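# Stand the assembled white housing upright on the belt strip

## Task

Find the white housing that already has its circuit board and motor fitted, and stand it upright on the dark belt strip that lies right behind the white rail, keeping the board and motor seated in it. The white plug at the far end of the motor wires may dangle past the table edge.

## Robot and tools

Robot: two arms, left_arm and right_arm. left_arm wears a left five-finger hand and right_arm a right one, mirror images of each other. Calibrated base positions in the scene frame: left_arm (+0.040, +0.252, +0.030) m, right_arm (+0.056, -0.372, +0.021) m, each turned very slightly about z.

Frames: the scene frame has its origin at table-top height, halfway between the nominal bases, with +z up, +x out over the table and left_arm on the +y side. Image left and right do not match arm names. Each arm reports its hand poses, velocities and targets in its own base frame, and its offsets run along its own base axes. Rotations turn about the Hand target position. Fixed cameras and the table use the scene frame.

Hand point: a point fixed to the palm, 0.15 m out from the wrist mounting face along the fingers and 0.05 m in front of the palm. Its +z runs along straight fingers, which reach 0.06 to 0.07 m past it; +y points out of the palm; +x runs across the palm away from the thumb on the right hand and toward the thumb on the left hand. A wrist bracket on the little-finger side juts out and can strike things. With the thumb turned in front of the palm, a hand can hold objects about 0.035 to 0.065 m thick, or a handle down to about 0.025 m.

Row layout (both tools): exactly 28 numbers, each in [-1, 1], always for both arms: left_arm dx, dy, dz, rx, ry, rz; left hand thumb_turn, thumb_bend, index, middle, ring, little, force_limit, speed; then the same fourteen for right_arm. The six pose numbers are an offset, not a pose: they count from that arm's Hand target as it was when the action or move began, never from the previous row, so sending the same offset again moves further. 1.0 equals 0.6 m of travel or 180 degrees; rx, ry, rz form a single rotation vector. All zeros asks the arm to go to its Hand target again. A translation longer than 1.0 is shortened along its direction.

Hand numbers are absolute settings. Motor targets: -1 open (thumb beside the palm, fingers straight), +1 closed (thumb across the palm, fingers curled). force_limit maps -1..+1 to about 0..10 N at the fingertip (0..15 N for the two thumb motors). speed rises from nearly zero at -1 to full at +0.48 and stays full to +1. There is no 'no change' value: to keep a hand as it is, resend the eight numbers of its last executed row; before any row has run for it, send hand_measured plus hand_force_limit and hand_speed. For a soft grip, close with speed at -0.94 or below. To squeeze harder, raise force_limit and send a target more closed than hand_measured; to loosen, send one more open.

Tools:
- execute_actions(actions, cameras): actions is a list of actions; each is up to 15 rows, one per 1/30 s step, and a short table repeats its last row. Each action takes 0.5 s. Images come back only for an empty actions list or when cameras names them (["all"], a list of names, or []).
- move(target, speed, blend, blocking, cameras): target is one 28-number row or a list of up to 15 rows; every row's offsets count from the same starting Hand targets. speed is the top path speed in m/s, 0.002 to 4.3, default 0.25 (rotation up to twice that in rad/s), one value or one per target. blend is a corner radius in m per target; 0 stops at each. Paths last at least 0.5 s and are cut off at 10 s. blocking=false returns after about 0.5 s while the move continues.
- wait(seconds): 0 to 10 s, arms hold their last command.
- stop(): brakes a running move.
- zoom_image(camera, region): camera is cam_high, cam_low, cam_left_wrist or cam_right_wrist; region [x0, y0, x1, y1] in pixels from the top-left, at most 504 by 504.
- show_instructions(): shows the reference pages.
- finished_scene(scene): ends the scene for good; scene is 1.

Results: per arm, end_effector_position (m) and end_effector_quat_wxyz in its base frame, Hand target (what the next offsets count from), joint positions, velocities and torques, plus hand_measured, hand_stopped_by (moving, target, force, stalled, fault), hand_load_n (positive when pushed open; near 0 after a lost grip), hand_force_limit and hand_speed, all in motor order. move adds a move: line such as done (within 10 mm and 2 degrees), off_target, moving, held or fault, with limits=paced or limits=held. Motor temperatures appear; MOTOR HOT shows at 85 °C and at 100 °C the arm goes limp for 30 to 60 s. Cameras: cam_high and cam_low (672x504), cam_left_wrist and cam_right_wrist (616x616).

Cautions: hands often rest 1 to 5 cm short of or below the command, mostly low; a further small offset can correct it. Commanded orientation is clipped to 40 degrees from the current one each step. Moves do not avoid obstacles or the other arm; any hit or press between the arms can fail the scene. Keep paths away from an arm's own base. Faster moves and targets set far past a contact hit harder; to stop pressing, aim back behind the hand point. Never let a part drop or leave the table, do not release moving parts, do not strike fixed objects, avoid heavy finger loads and long stretched holds, and finish only when the housing stands stably by itself.

Each tool is called after "Call:" by a JSON object that holds its "method" and its "body", one argument or row to a line.

Reference images:

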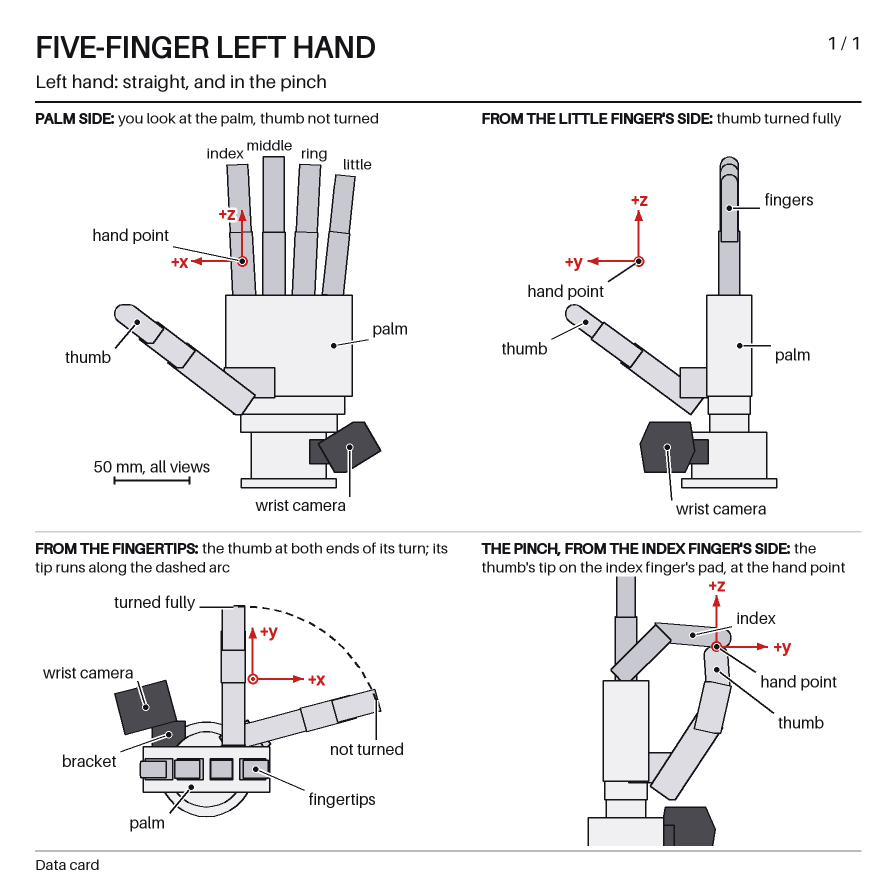

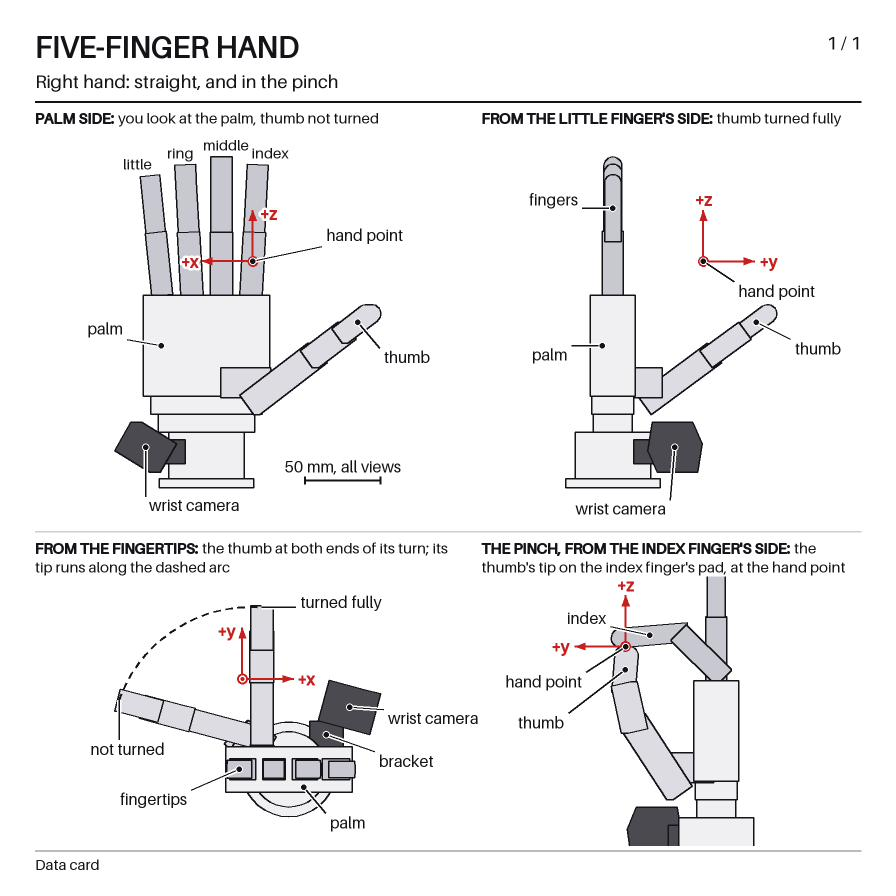

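## Session

Call:
{"method": "execute_actions", "body": {
  "actions": []
}}

Scene clock: 0.00 s.
left_arm: end_effector_position=(+0.4292, +0.0031, +0.1911) hand_measured=(-1.000, -1.000, -1.000, -1.000, -1.000, -1.000) hand_load_n=(+0.0, +0.0, +0.0, +0.0, +0.0, +0.0) hand_stopped_by=(target, target, target, target, target, target) hand_force_limit=0.00 hand_speed=-0.80 end_effector_quat_wxyz=(+0.229, -0.185, +0.953, +0.075) | right_arm: end_effector_position=(+0.4228, +0.2704, +0.1566) hand_measured=(-1.000, -1.000, -1.000, -1.000, -1.000, -1.000) hand_load_n=(+0.0, +0.0, +0.0, +0.0, +0.0, +0.0) hand_stopped_by=(target, target, target, target, target, target) hand_force_limit=0.00 hand_speed=-0.80 end_effector_quat_wxyz=(+0.092, +0.746, +0.063, +0.657)
Joint positions: left_arm=[-0.213 1.352 1.161 -1.002 -0.314 1.034] | right_arm=[0.974 1.604 0.728 0.647 1.017 -1.598]
Joint velocities: within noise
Joint torques (N m): no reading
Motor temperatures (°C): left_arm=[27 32 30 28 27 27] | right_arm=[28 26 31 29 30 28]
Heat: left arm: hottest shoulder 32 °C; right arm: hottest elbow 31 °C.
Hand target: left_arm +0.4380, +0.0012, +0.2021; +0.241, -0.187, +0.950, +0.070 | right_arm +0.4262, +0.2754, +0.1621; +0.087, +0.743, +0.057, +0.661

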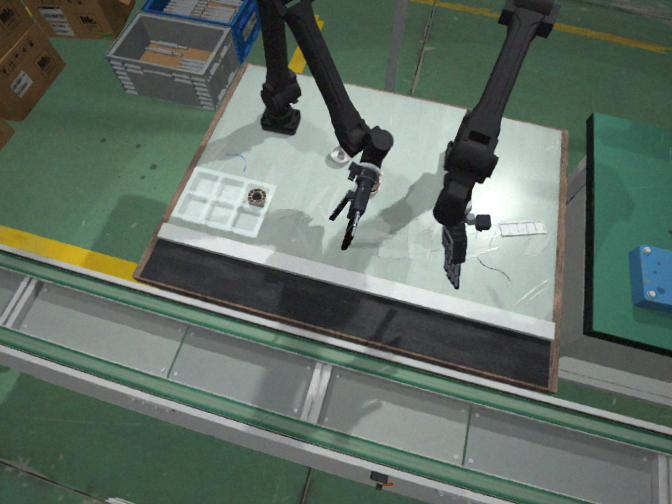

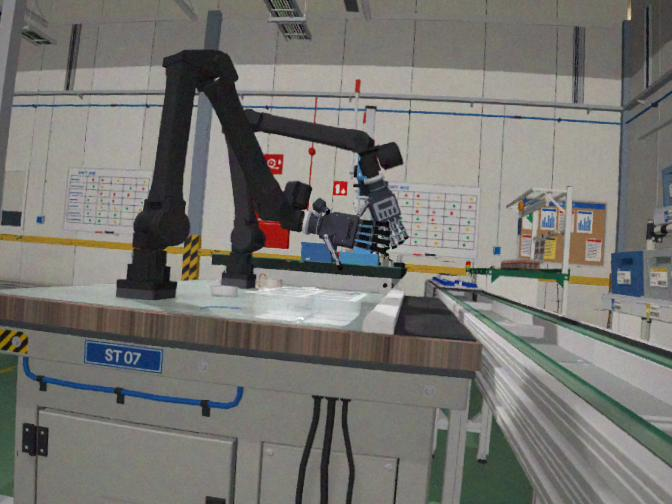

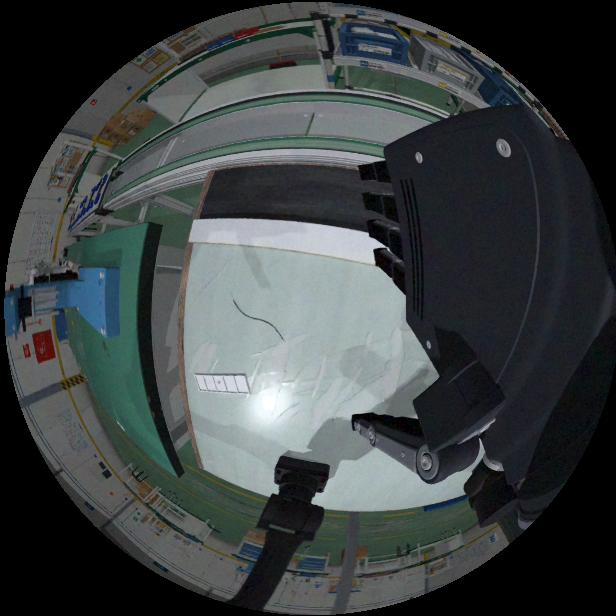

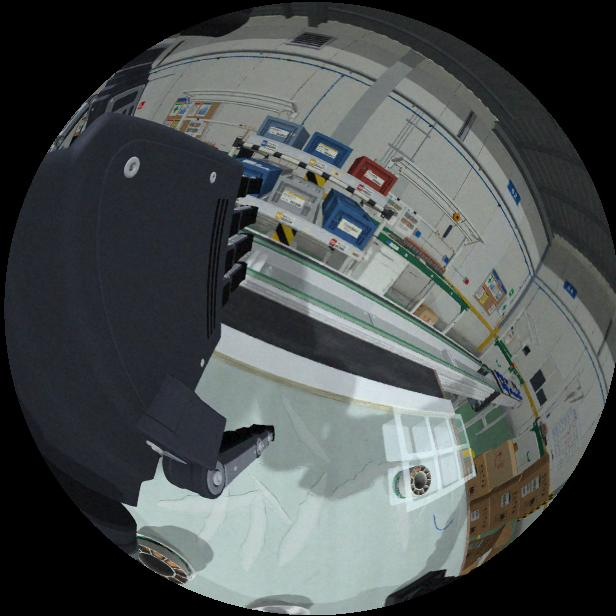

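Call:
{"method": "zoom_image", "body": {
  "camera": "cam_high",
  "region": [160, 130, 420, 280]
}}

Call:
{"method": "zoom_image", "body": {
  "camera": "cam_high",
  "region": [380, 130, 600, 350]
}}

Call:
{"method": "zoom_image", "body": {
  "camera": "cam_right_wrist",
  "region": [120, 380, 500, 616]
}}

Call:
{"method": "zoom_image", "body": {
  "camera": "cam_low",
  "region": [100, 220, 480, 400]
}}

Scaled by 1.938 from the camera's 672x504 image, which has a finer 960x720 frame.

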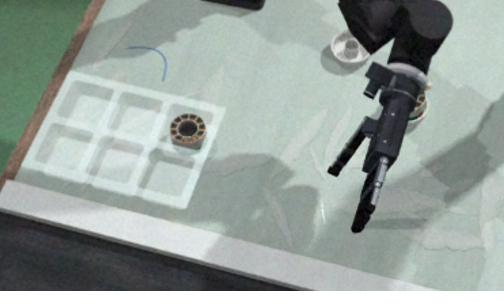

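Scaled by 2.291 from the camera's 672x504 image, which has a finer 960x720 frame.

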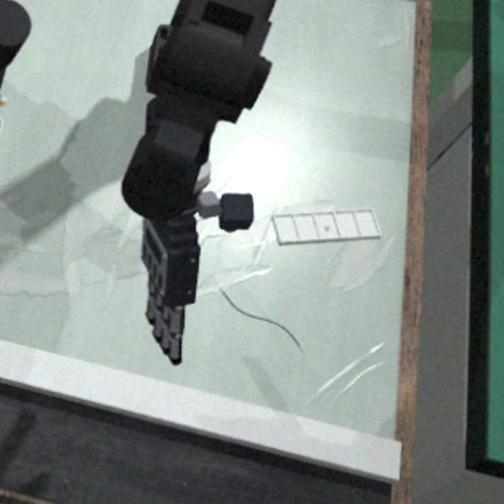

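Scaled by 1.326 from the camera's 616x616 image, which has a finer 880x880 frame.

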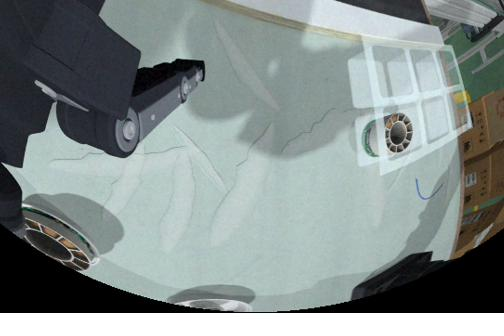

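Scaled by 1.326 from the camera's 672x504 image, which has a finer 960x720 frame.

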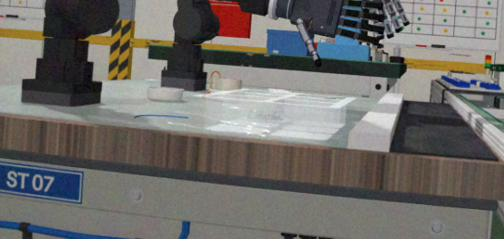

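Call:
{"method": "move", "body": {
  "target": [0,0,0,0,0,0,-1,-1,-1,-1,-1,-1,0,-0.8,-0.1,-0.35,0.25,0,0,0,-1,-1,-1,-1,-1,-1,0,-0.8],
  "cameras": ["all"]
}}

Scene clock: 64.53 s.
left_arm: end_effector_position=(+0.4292, +0.0031, +0.1911) hand_measured=(-1.000, -1.000, -1.000, -1.000, -1.000, -1.000) hand_load_n=(+0.0, +0.0, +0.0, +0.0, +0.0, +0.0) hand_stopped_by=(target, target, target, target, target, target) hand_force_limit=0.00 hand_speed=-0.80 end_effector_quat_wxyz=(+0.229, -0.185, +0.953, +0.075) | right_arm: end_effector_position=(+0.3650, +0.0708, +0.3074) hand_measured=(-1.000, -1.000, -1.000, -1.000, -1.000, -1.000) hand_load_n=(+0.0, +0.0, +0.0, +0.0, +0.0, +0.0) hand_stopped_by=(target, target, target, target, target, target) hand_force_limit=0.00 hand_speed=-0.80 end_effector_quat_wxyz=(+0.084, +0.744, +0.064, +0.660)
Joint positions: left_arm=[-0.213 1.352 1.161 -1.002 -0.314 1.034] | right_arm=[0.684 0.711 0.524 0.035 0.718 -1.682]
Joint torques (N m): left_arm=[-1.96 -10.87 13.53 0.87 -0.3 0.04] | right_arm=[-2.96 -2.2 9.78 1.84 0.06 0]
Motor temperatures (°C): left_arm=[27 32 42 28 27 27] | right_arm=[28 27 35 29 30 28]
Heat: left arm: hottest elbow 42 °C; right arm: hottest elbow 35 °C.
Hand target: left_arm +0.4380, +0.0012, +0.2021; +0.241, -0.187, +0.950, +0.070 | right_arm +0.3662, +0.0655, +0.3120; +0.086, +0.743, +0.057, +0.661
Off the commanded pose: left_arm 0.014 m, 2 deg | right_arm 0.007 m, 1 deg.
move: off_target (left_arm)
camera_calibration:
cam_right_wrist: T_world_to_cam=[[-0.00901386, -0.894438, 0.447101, -0.0698989], [-0.560089, -0.365885, -0.743255, 0.465361], [0.828383, -0.257116, -0.497667, -0.0107909], [0, 0, 0, 1]] pos_world=[0.268952, 0.104974, 0.371763]

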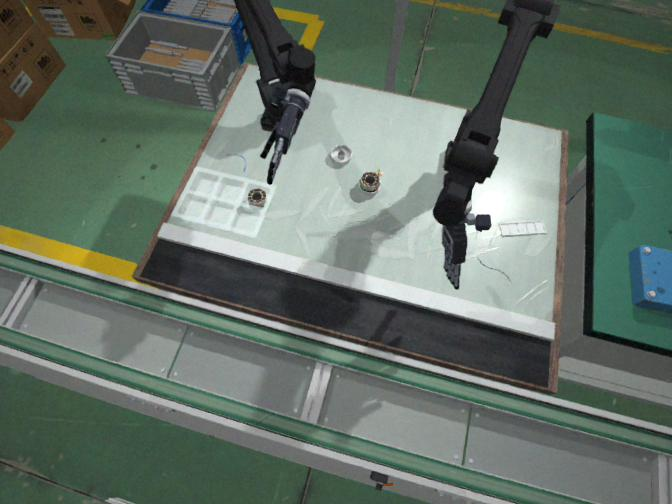

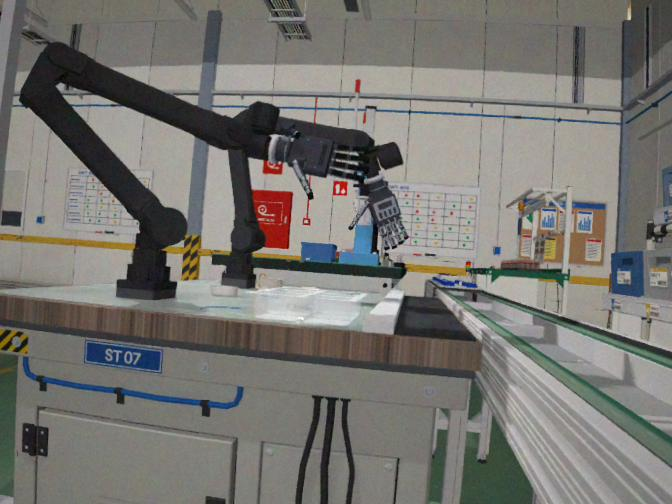

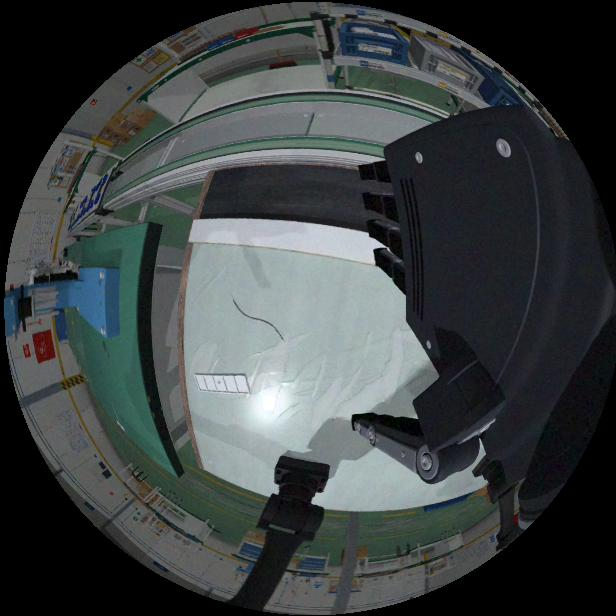

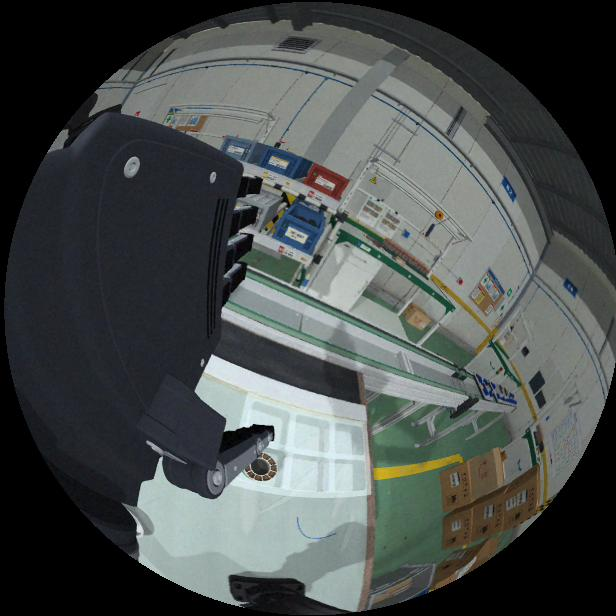

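Call:
{"method": "zoom_image", "body": {
  "camera": "cam_high",
  "region": [320, 130, 420, 205]
}}

Call:
{"method": "zoom_image", "body": {
  "camera": "cam_low",
  "region": [190, 250, 340, 340]
}}

Scaled by 5.040 from the camera's 672x504 image, which has a finer 960x720 frame.

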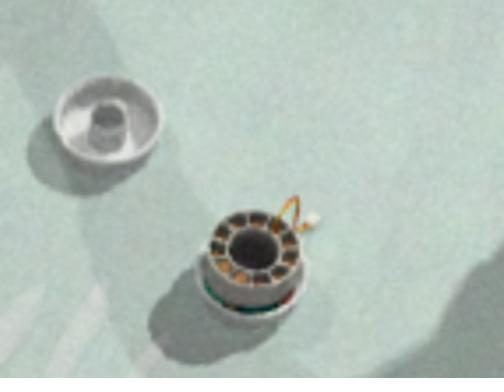

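Scaled by 3.360 from the camera's 672x504 image, which has a finer 960x720 frame.

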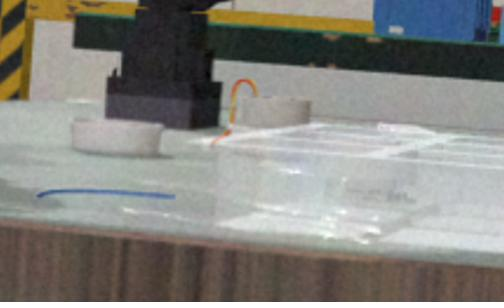

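Call:
{"method": "move", "body": {
  "target": [0,0,0,0,0,0,-1,-1,-1,-1,-1,-1,0,-0.8,-0.3187,0.4408,-0.1533,0.3253,0.4220,0.1280,-1,-1,-1,-1,-1,-1,0,-0.8],
  "speed": 0.35,
  "cameras": ["all"]
}}

Scene clock: 176.50 s.
left_arm: end_effector_position=(+0.4292, +0.0031, +0.1911) hand_measured=(-1.000, -1.000, -1.000, -1.000, -1.000, -1.000) hand_load_n=(+0.0, +0.0, +0.0, +0.0, +0.0, +0.0) hand_stopped_by=(target, target, target, target, target, target) hand_force_limit=0.00 hand_speed=-0.80 end_effector_quat_wxyz=(+0.229, -0.185, +0.953, +0.075) | right_arm: end_effector_position=(+0.1684, +0.3294, +0.2240) hand_measured=(-1.000, -1.000, -1.000, -1.000, -1.000, -1.000) hand_load_n=(+0.0, +0.0, +0.0, +0.0, +0.0, +0.0) hand_stopped_by=(target, target, target, target, target, target) hand_force_limit=0.00 hand_speed=-0.80 end_effector_quat_wxyz=(-0.429, +0.900, -0.067, +0.038)
Joint positions: left_arm=[-0.213 1.352 1.161 -1.002 -0.314 1.034] | right_arm=[0.872 0.912 0.839 -0.681 -0.408 -0.37]
Joint torques (N m): left_arm=[-1.96 -10.75 13.56 0.83 -0.3 0.04] | right_arm=[-3.19 -3.49 8.81 2.4 -0.33 0.09]
Motor temperatures (°C): left_arm=[27 33 49 28 27 27] | right_arm=[28 26 39 29 30 28]
Heat: left arm: hottest elbow 49 °C; right arm: hottest elbow 39 °C.
Hand target: left_arm +0.4380, +0.0012, +0.2021; +0.241, -0.187, +0.950, +0.070 | right_arm +0.1750, +0.3299, +0.2201; -0.429, +0.899, -0.078, +0.039
Off the commanded pose: left_arm 0.014 m, 2 deg | right_arm 0.008 m, 1 deg.
move: off_target (left_arm)
camera_calibration:
cam_right_wrist: T_world_to_cam=[[0.15724, -0.65961, -0.734976, 0.35641], [-0.930481, -0.348307, 0.113525, 0.252502], [-0.33088, 0.666031, -0.668522, 0.106477], [0, 0, 0, 1]] pos_world=[0.214137, 0.252123, 0.30447]

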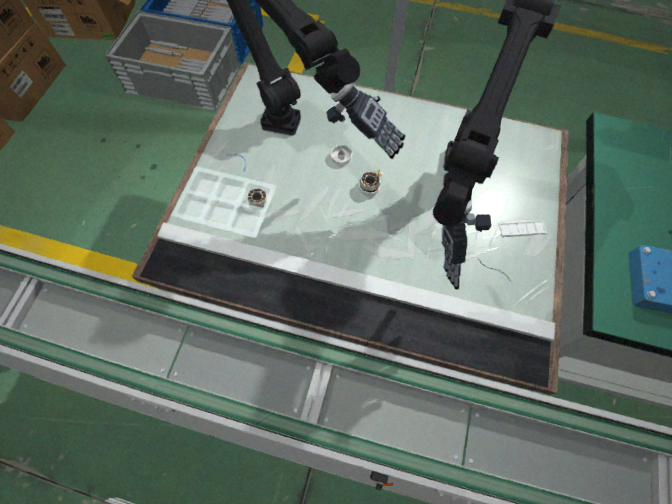

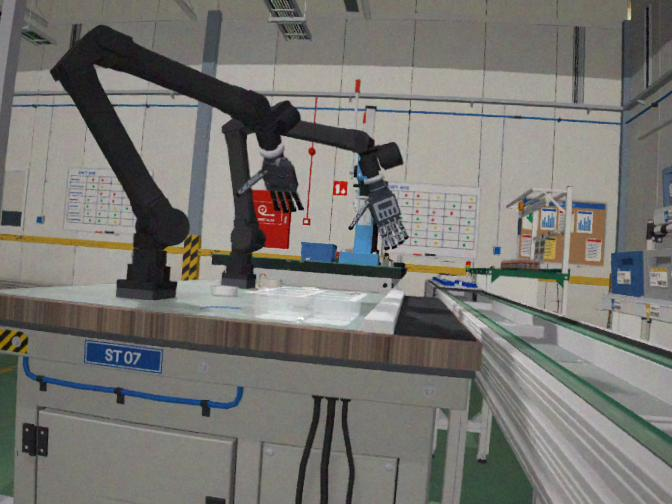

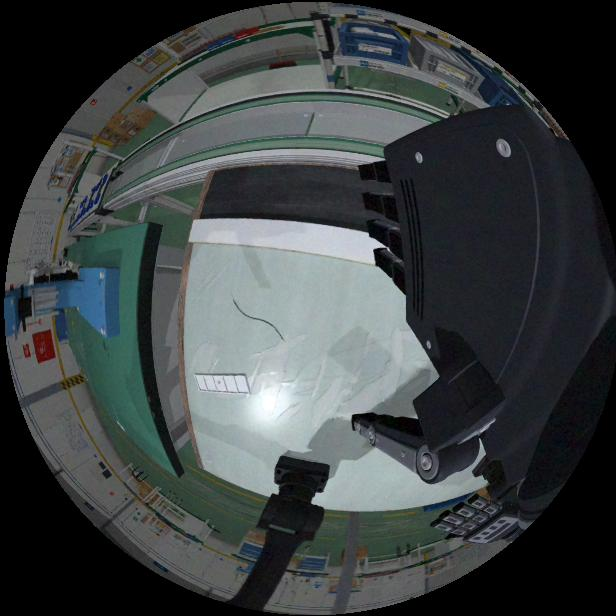

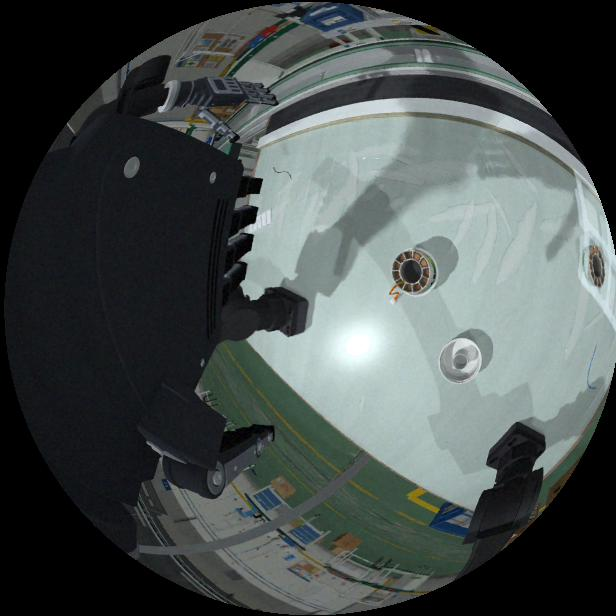

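Call:
{"method": "zoom_image", "body": {
  "camera": "cam_right_wrist",
  "region": [360, 220, 500, 400]
}}

Scaled by 2.800 from the camera's 616x616 image, which has a finer 880x880 frame.

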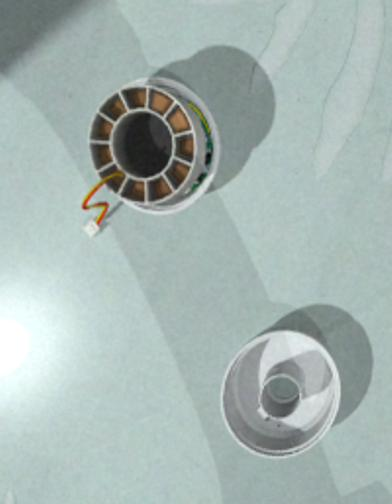

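Call:
{"method": "move", "body": {
  "target": [0,0,0,0,0,0,-1,-1,-1,-1,-1,-1,0,-0.8,0.0283,0.0533,-0.1667,0.0108,-0.0023,-0.0832,1,-1,-0.5,-0.5,-1,-1,0,0],
  "speed": 0.25,
  "cameras": ["cam_high","cam_low","cam_right_wrist"]
}}

Scene clock: 275.37 s.
left_arm: end_effector_position=(+0.4292, +0.0031, +0.1911) hand_measured=(-1.000, -1.000, -1.000, -1.000, -1.000, -1.000) hand_load_n=(+0.0, +0.0, +0.0, +0.0, +0.0, +0.0) hand_stopped_by=(target, target, target, target, target, target) hand_force_limit=0.00 hand_speed=-0.80 end_effector_quat_wxyz=(+0.229, -0.185, +0.953, +0.075) | right_arm: end_effector_position=(+0.1991, +0.3595, +0.1305) hand_measured=(+1.000, -1.000, -0.500, -0.500, -1.000, -1.000) hand_load_n=(+0.0, +0.0, +0.0, +0.0, +0.0, +0.0) hand_stopped_by=(target, target, target, target, target, target) hand_force_limit=0.00 hand_speed=0.00 end_effector_quat_wxyz=(-0.440, +0.870, -0.196, +0.103)
Joint positions: left_arm=[-0.213 1.352 1.161 -1.002 -0.314 1.034] | right_arm=[0.941 1.027 0.62 -0.232 -0.144 -0.115]
Joint torques (N m): left_arm=[-1.85 -10.81 13.5 0.91 -0.3 0.04] | right_arm=[-0.38 -4.6 7.53 2.56 0.03 0.02]
Heat: left arm: hottest elbow 51 °C; right arm: hottest elbow 39 °C.
Hand target: left_arm +0.4380, +0.0012, +0.2021; +0.241, -0.187, +0.950, +0.070 | right_arm +0.1920, +0.3618, +0.1200; -0.436, +0.874, -0.194, +0.096
Off the commanded pose: left_arm 0.014 m, 2 deg | right_arm 0.013 m, 1 deg.
move: off_target (left_arm, right_arm)
camera_calibration:
cam_right_wrist: T_world_to_cam=[[-0.0259696, -0.643865, -0.764698, 0.337396], [-0.992989, -0.0716304, 0.0940342, 0.217683], [-0.115321, 0.761779, -0.637491, -0.0473687], [0, 0, 0, 1]] pos_world=[0.219456, 0.268915, 0.207339]
Images, in order (width x height): cam_high 672x504, cam_low 672x504, cam_right_wrist 616x616.

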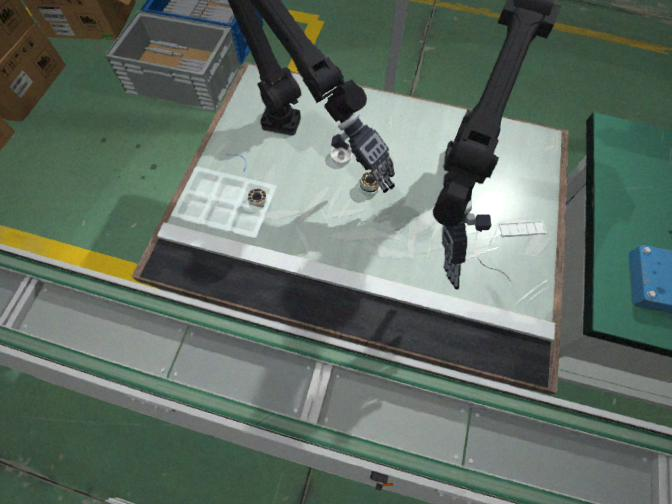

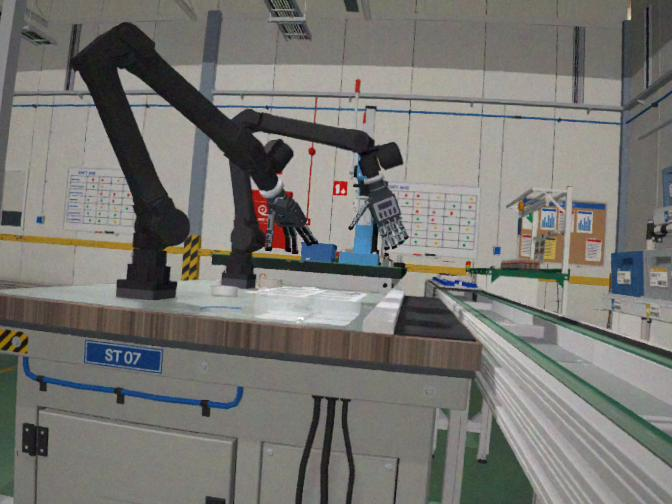

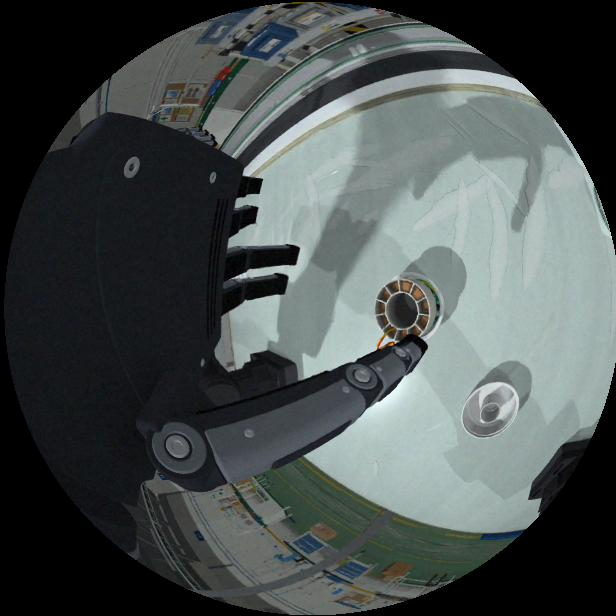

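Call:
{"method": "zoom_image", "body": {
  "camera": "cam_right_wrist",
  "region": [220, 230, 480, 400]
}}

Scaled by 1.938 from the camera's 616x616 image, which has a finer 880x880 frame.

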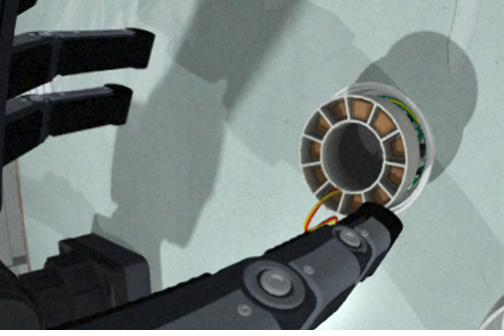

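Call:
{"method": "move", "body": {
  "target": [0,0,0,0,0,0,-1,-1,-1,-1,-1,-1,0,-0.8,-0.0133,0.012,-0.1,0,0,0,1,-1,-0.5,-0.5,-1,-1,0,0],
  "speed": 0.15,
  "cameras": ["cam_high","cam_low","cam_right_wrist"]
}}

Call:
{"method": "zoom_image", "body": {
  "camera": "cam_right_wrist",
  "region": [220, 230, 480, 400]
}}

Call:
{"method": "zoom_image", "body": {
  "camera": "cam_low",
  "region": [190, 200, 340, 310]
}}

Call:
{"method": "zoom_image", "body": {
  "camera": "cam_high",
  "region": [320, 120, 420, 205]
}}

Scene clock: 322.07 s.
left_arm: end_effector_position=(+0.4292, +0.0031, +0.1911) hand_measured=(-1.000, -1.000, -1.000, -1.000, -1.000, -1.000) hand_load_n=(+0.0, +0.0, +0.0, +0.0, +0.0, +0.0) hand_stopped_by=(target, target, target, target, target, target) hand_force_limit=0.00 hand_speed=-0.80 end_effector_quat_wxyz=(+0.229, -0.185, +0.953, +0.075) | right_arm: end_effector_position=(+0.1915, +0.3677, +0.0692) hand_measured=(+1.000, -1.000, -0.500, -0.500, -1.000, -1.000) hand_load_n=(+0.0, +0.0, +0.0, +0.0, +0.0, +0.0) hand_stopped_by=(target, target, target, target, target, target) hand_force_limit=0.00 hand_speed=0.00 end_effector_quat_wxyz=(-0.440, +0.870, -0.196, +0.103)
Joint positions: left_arm=[-0.213 1.352 1.161 -1.002 -0.314 1.034] | right_arm=[0.977 1.153 0.516 -0.002 -0.115 -0.093]
Joint torques (N m): left_arm=[-1.9 -10.75 13.56 0.85 -0.3 0.04] | right_arm=[-0.32 -5.42 6.78 2.54 0.02 0.07]
Heat: left arm: hottest elbow 52 °C; right arm: hottest elbow 38 °C.
Hand target: left_arm +0.4380, +0.0012, +0.2021; +0.241, -0.187, +0.950, +0.070 | right_arm +0.1840, +0.3691, +0.0600; -0.435, +0.874, -0.194, +0.096
Off the commanded pose: left_arm 0.014 m, 2 deg | right_arm 0.012 m, 1 deg.
move: off_target (left_arm, right_arm)
camera_calibration:
cam_right_wrist: T_world_to_cam=[[-0.0269109, -0.644728, -0.763938, 0.296017], [-0.992836, -0.0717574, 0.0955341, 0.216465], [-0.116412, 0.761037, -0.638178, -0.0929439], [0, 0, 0, 1]] pos_world=[0.21206, 0.277117, 0.146144]
Images, in order (width x height): cam_high 672x504, cam_low 672x504, cam_right_wrist 616x616.

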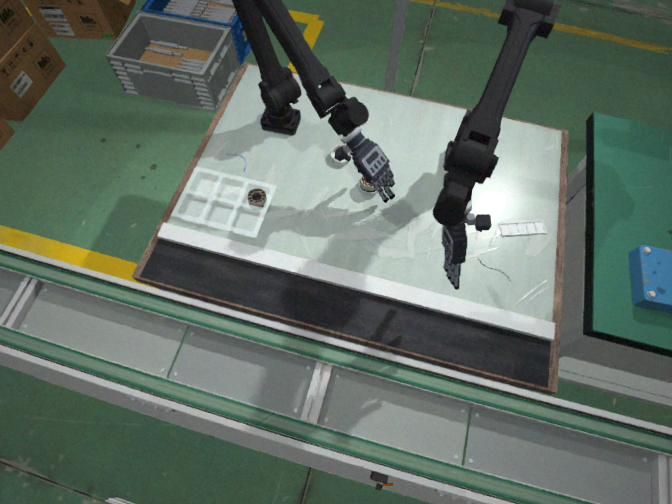

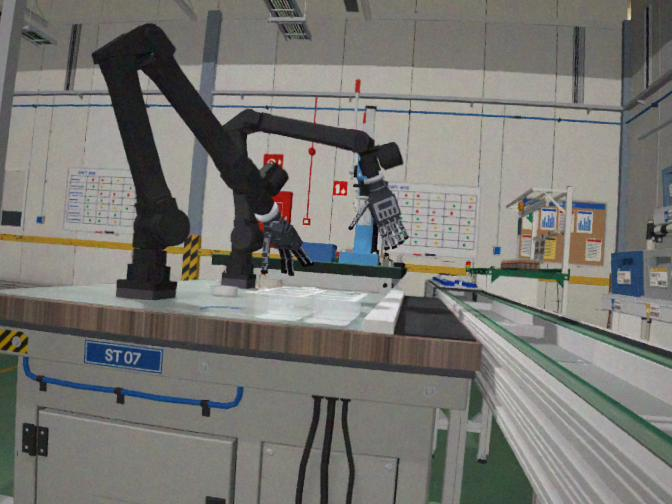

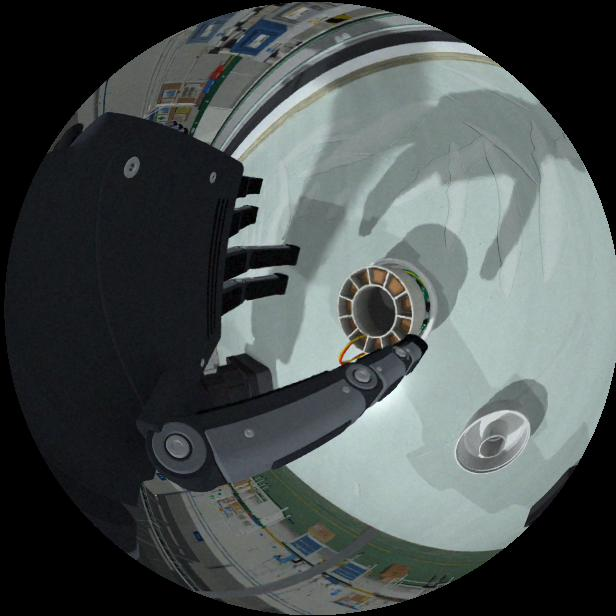

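Scaled by 1.938 from the camera's 616x616 image, which has a finer 880x880 frame.

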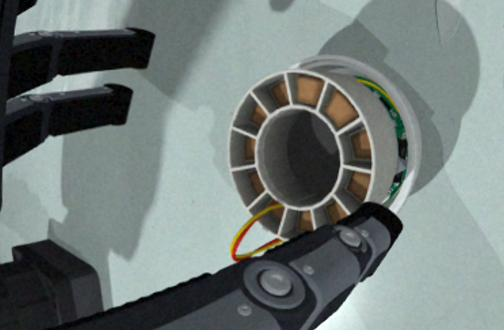

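Scaled by 3.360 from the camera's 672x504 image, which has a finer 960x720 frame.

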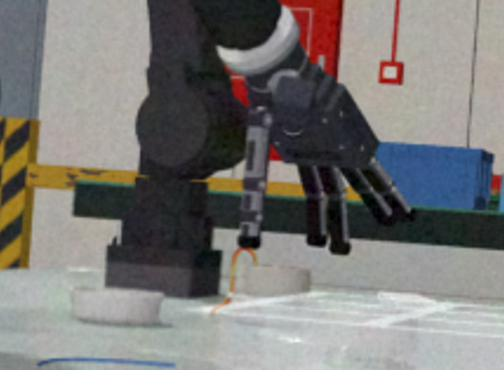

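Scaled by 5.040 from the camera's 672x504 image, which has a finer 960x720 frame.

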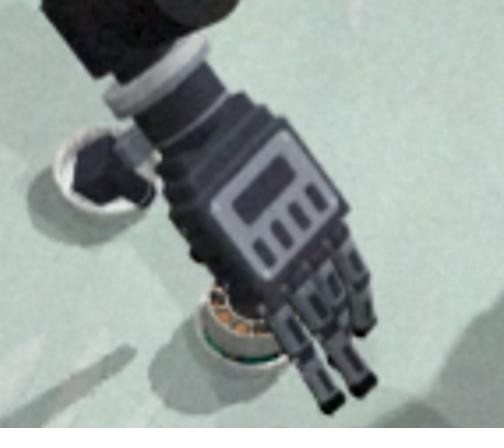

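Call:
{"method": "move", "body": {
  "target": [0,0,0,0,0,0,-1,-1,-1,-1,-1,-1,0,-0.8,-0.0042,-0.0095,-0.0533,0,0,0,1,-1,-0.5,-0.5,-1,-1,0,0],
  "speed": 0.08,
  "cameras": ["cam_high","cam_low","cam_right_wrist"]
}}

Call:
{"method": "zoom_image", "body": {
  "camera": "cam_right_wrist",
  "region": [220, 230, 480, 400]
}}

Call:
{"method": "zoom_image", "body": {
  "camera": "cam_low",
  "region": [240, 240, 320, 310]
}}

Scene clock: 378.03 s.
left_arm: end_effector_position=(+0.4292, +0.0031, +0.1911) hand_measured=(-1.000, -1.000, -1.000, -1.000, -1.000, -1.000) hand_load_n=(+0.0, +0.0, +0.0, +0.0, +0.0, +0.0) hand_stopped_by=(target, target, target, target, target, target) hand_force_limit=0.00 hand_speed=-0.80 end_effector_quat_wxyz=(+0.229, -0.185, +0.953, +0.075) | right_arm: end_effector_position=(+0.1890, +0.3639, +0.0375) hand_measured=(+1.000, -1.000, -0.500, -0.500, -1.000, -1.000) hand_load_n=(+0.0, +0.0, +0.0, +0.0, +0.0, +0.0) hand_stopped_by=(target, target, target, target, target, target) hand_force_limit=0.00 hand_speed=0.00 end_effector_quat_wxyz=(-0.440, +0.870, -0.196, +0.103)
Joint positions: left_arm=[-0.213 1.352 1.161 -1.002 -0.314 1.034] | right_arm=[0.977 1.224 0.459 0.128 -0.115 -0.092]
Joint torques (N m): left_arm=[-1.79 -10.81 13.53 0.85 -0.3 0.02] | right_arm=[-0.67 -5.3 6.05 2.5 -0.09 0.05]
Heat: left arm: hottest elbow 53 °C; right arm: hottest elbow 38 °C.
Hand target: left_arm +0.4380, +0.0012, +0.2021; +0.241, -0.187, +0.950, +0.070 | right_arm +0.1814, +0.3633, +0.0280; -0.435, +0.874, -0.194, +0.096
Off the commanded pose: left_arm 0.014 m, 2 deg | right_arm 0.012 m, 1 deg.
move: off_target (left_arm, right_arm)
camera_calibration:
cam_right_wrist: T_world_to_cam=[[-0.0266238, -0.643654, -0.764853, 0.268882], [-0.992914, -0.0716182, 0.0948319, 0.216599], [-0.115816, 0.761958, -0.637186, -0.111075], [0, 0, 0, 1]] pos_world=[0.209358, 0.273214, 0.11434]
Images, in order (width x height): cam_high 672x504, cam_low 672x504, cam_right_wrist 616x616.

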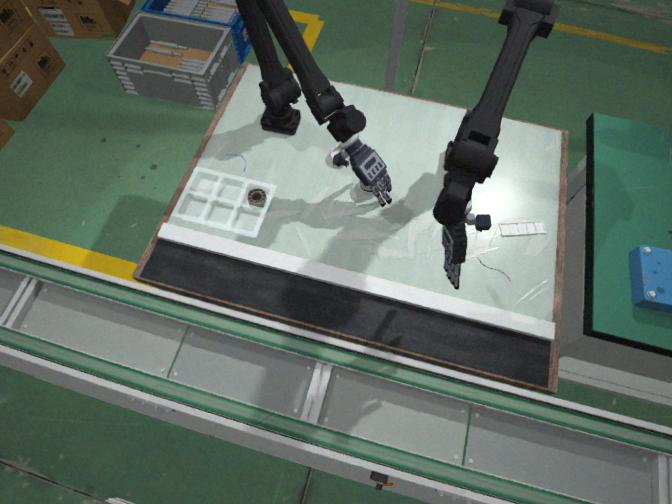

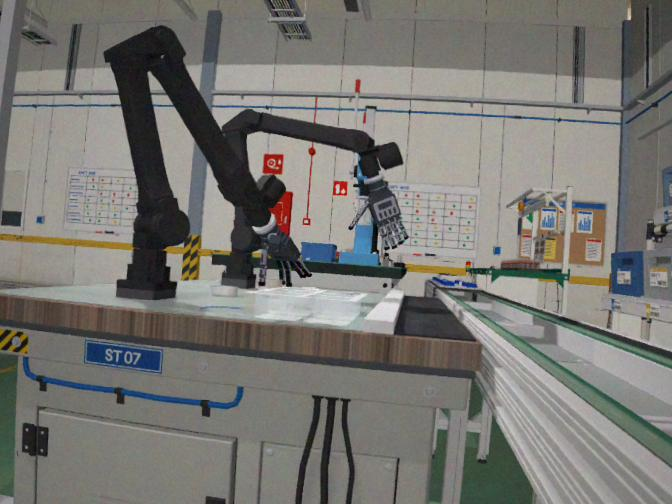

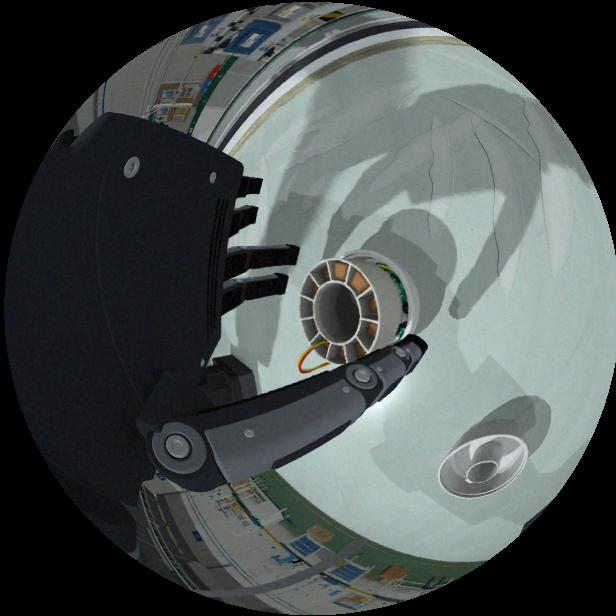

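Scaled by 1.938 from the camera's 616x616 image, which has a finer 880x880 frame.

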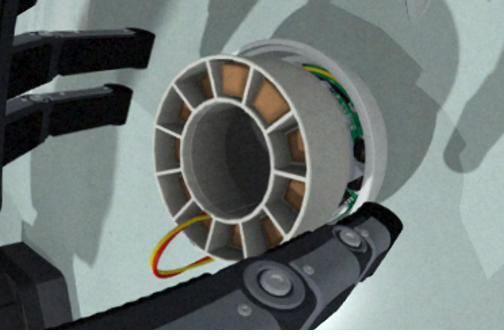

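Scaled by 6.300 from the camera's 672x504 image, which has a finer 960x720 frame.

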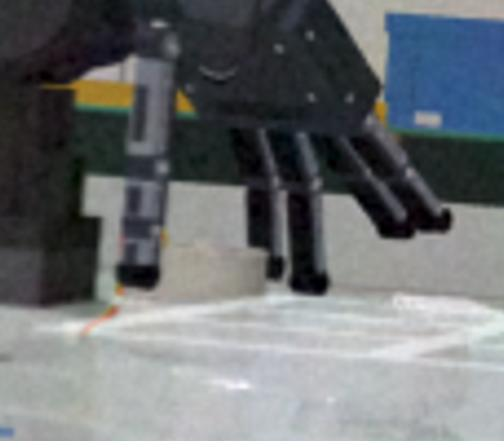

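Call:
{"method": "move", "body": {
  "target": [0,0,0,0,0,0,-1,-1,-1,-1,-1,-1,0,-0.8,-0.0035,-0.0075,-0.03,0.0151,-0.0070,0,1,-1,-0.5,-0.5,-1,-1,0,0],
  "speed": 0.05,
  "cameras": ["cam_low","cam_right_wrist"]
}}

Call:
{"method": "zoom_image", "body": {
  "camera": "cam_right_wrist",
  "region": [220, 230, 480, 400]
}}

Call:
{"method": "zoom_image", "body": {
  "camera": "cam_low",
  "region": [240, 240, 320, 310]
}}

Scene clock: 417.30 s.
left_arm: end_effector_position=(+0.4292, +0.0031, +0.1911) hand_measured=(-1.000, -1.000, -1.000, -1.000, -1.000, -1.000) hand_load_n=(+0.0, +0.0, +0.0, +0.0, +0.0, +0.0) hand_stopped_by=(target, target, target, target, target, target) hand_force_limit=0.00 hand_speed=-0.80 end_effector_quat_wxyz=(+0.229, -0.185, +0.953, +0.075) | right_arm: end_effector_position=(+0.1853, +0.3615, +0.0194) hand_measured=(+1.000, -1.000, -0.500, -0.500, -1.000, -1.000) hand_load_n=(-0.5, +0.0, +0.0, +0.0, +0.0, +0.0) hand_stopped_by=(target, target, target, target, target, target) hand_force_limit=0.00 hand_speed=0.00 end_effector_quat_wxyz=(-0.463, +0.859, -0.190, +0.107)
Joint positions: left_arm=[-0.213 1.352 1.161 -1.002 -0.314 1.034] | right_arm=[0.977 1.273 0.39 0.299 -0.124 -0.092]
Joint torques (N m): left_arm=[-1.9 -10.87 13.55 0.85 -0.31 0.03] | right_arm=[-1.08 -5.3 5.3 2.54 -0.12 0.09]
Heat: left arm: hottest elbow 53 °C; right arm: hottest elbow 37 °C.
Hand target: left_arm +0.4380, +0.0012, +0.2021; +0.241, -0.187, +0.950, +0.070 | right_arm +0.1794, +0.3589, +0.0101; -0.458, +0.862, -0.191, +0.101
Off the commanded pose: left_arm 0.014 m, 2 deg | right_arm 0.011 m, 1 deg.
move: off_target (left_arm, right_arm)
camera_calibration:
cam_right_wrist: T_world_to_cam=[[-0.00256113, -0.607016, -0.794685, 0.236311], [-0.994365, -0.0826757, 0.0663561, 0.21935], [-0.10598, 0.790377, -0.603384, -0.134002], [0, 0, 0, 1]] pos_world=[0.204518, 0.267492, 0.0923831]
Images, in order (width x height): cam_low 672x504, cam_right_wrist 616x616.

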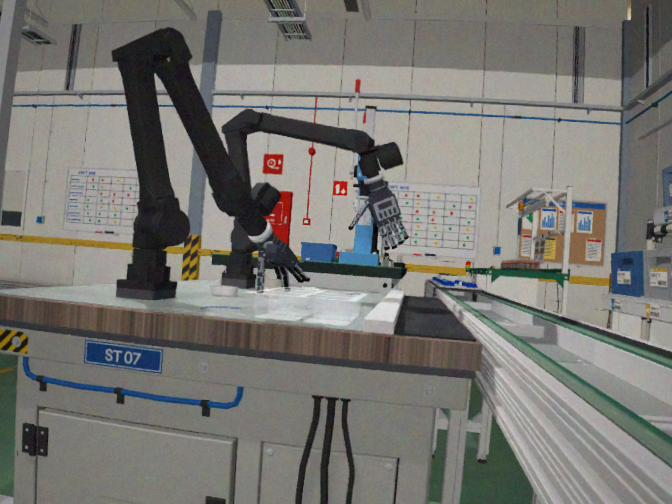

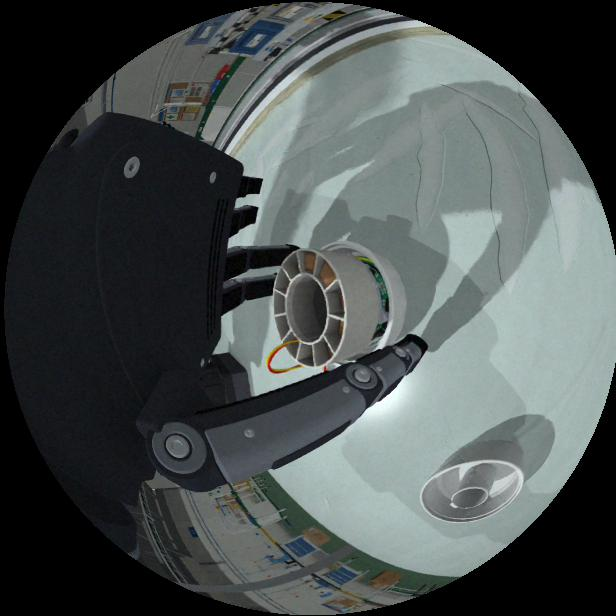

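Scaled by 1.938 from the camera's 616x616 image, which has a finer 880x880 frame.

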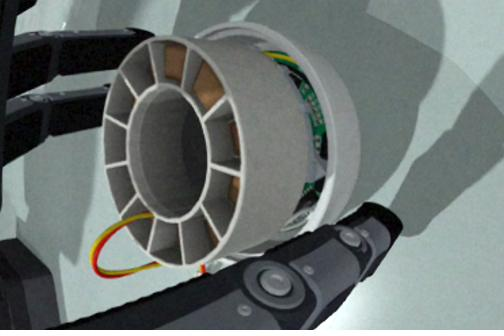

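Scaled by 6.300 from the camera's 672x504 image, which has a finer 960x720 frame.

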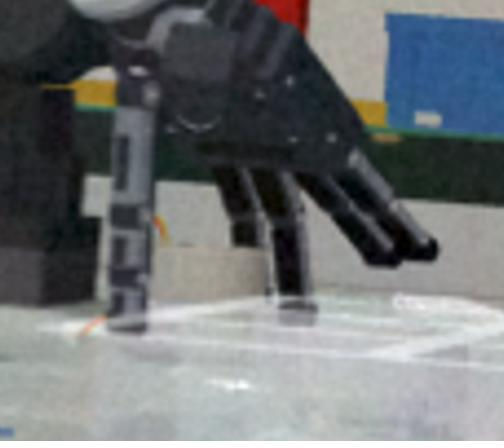

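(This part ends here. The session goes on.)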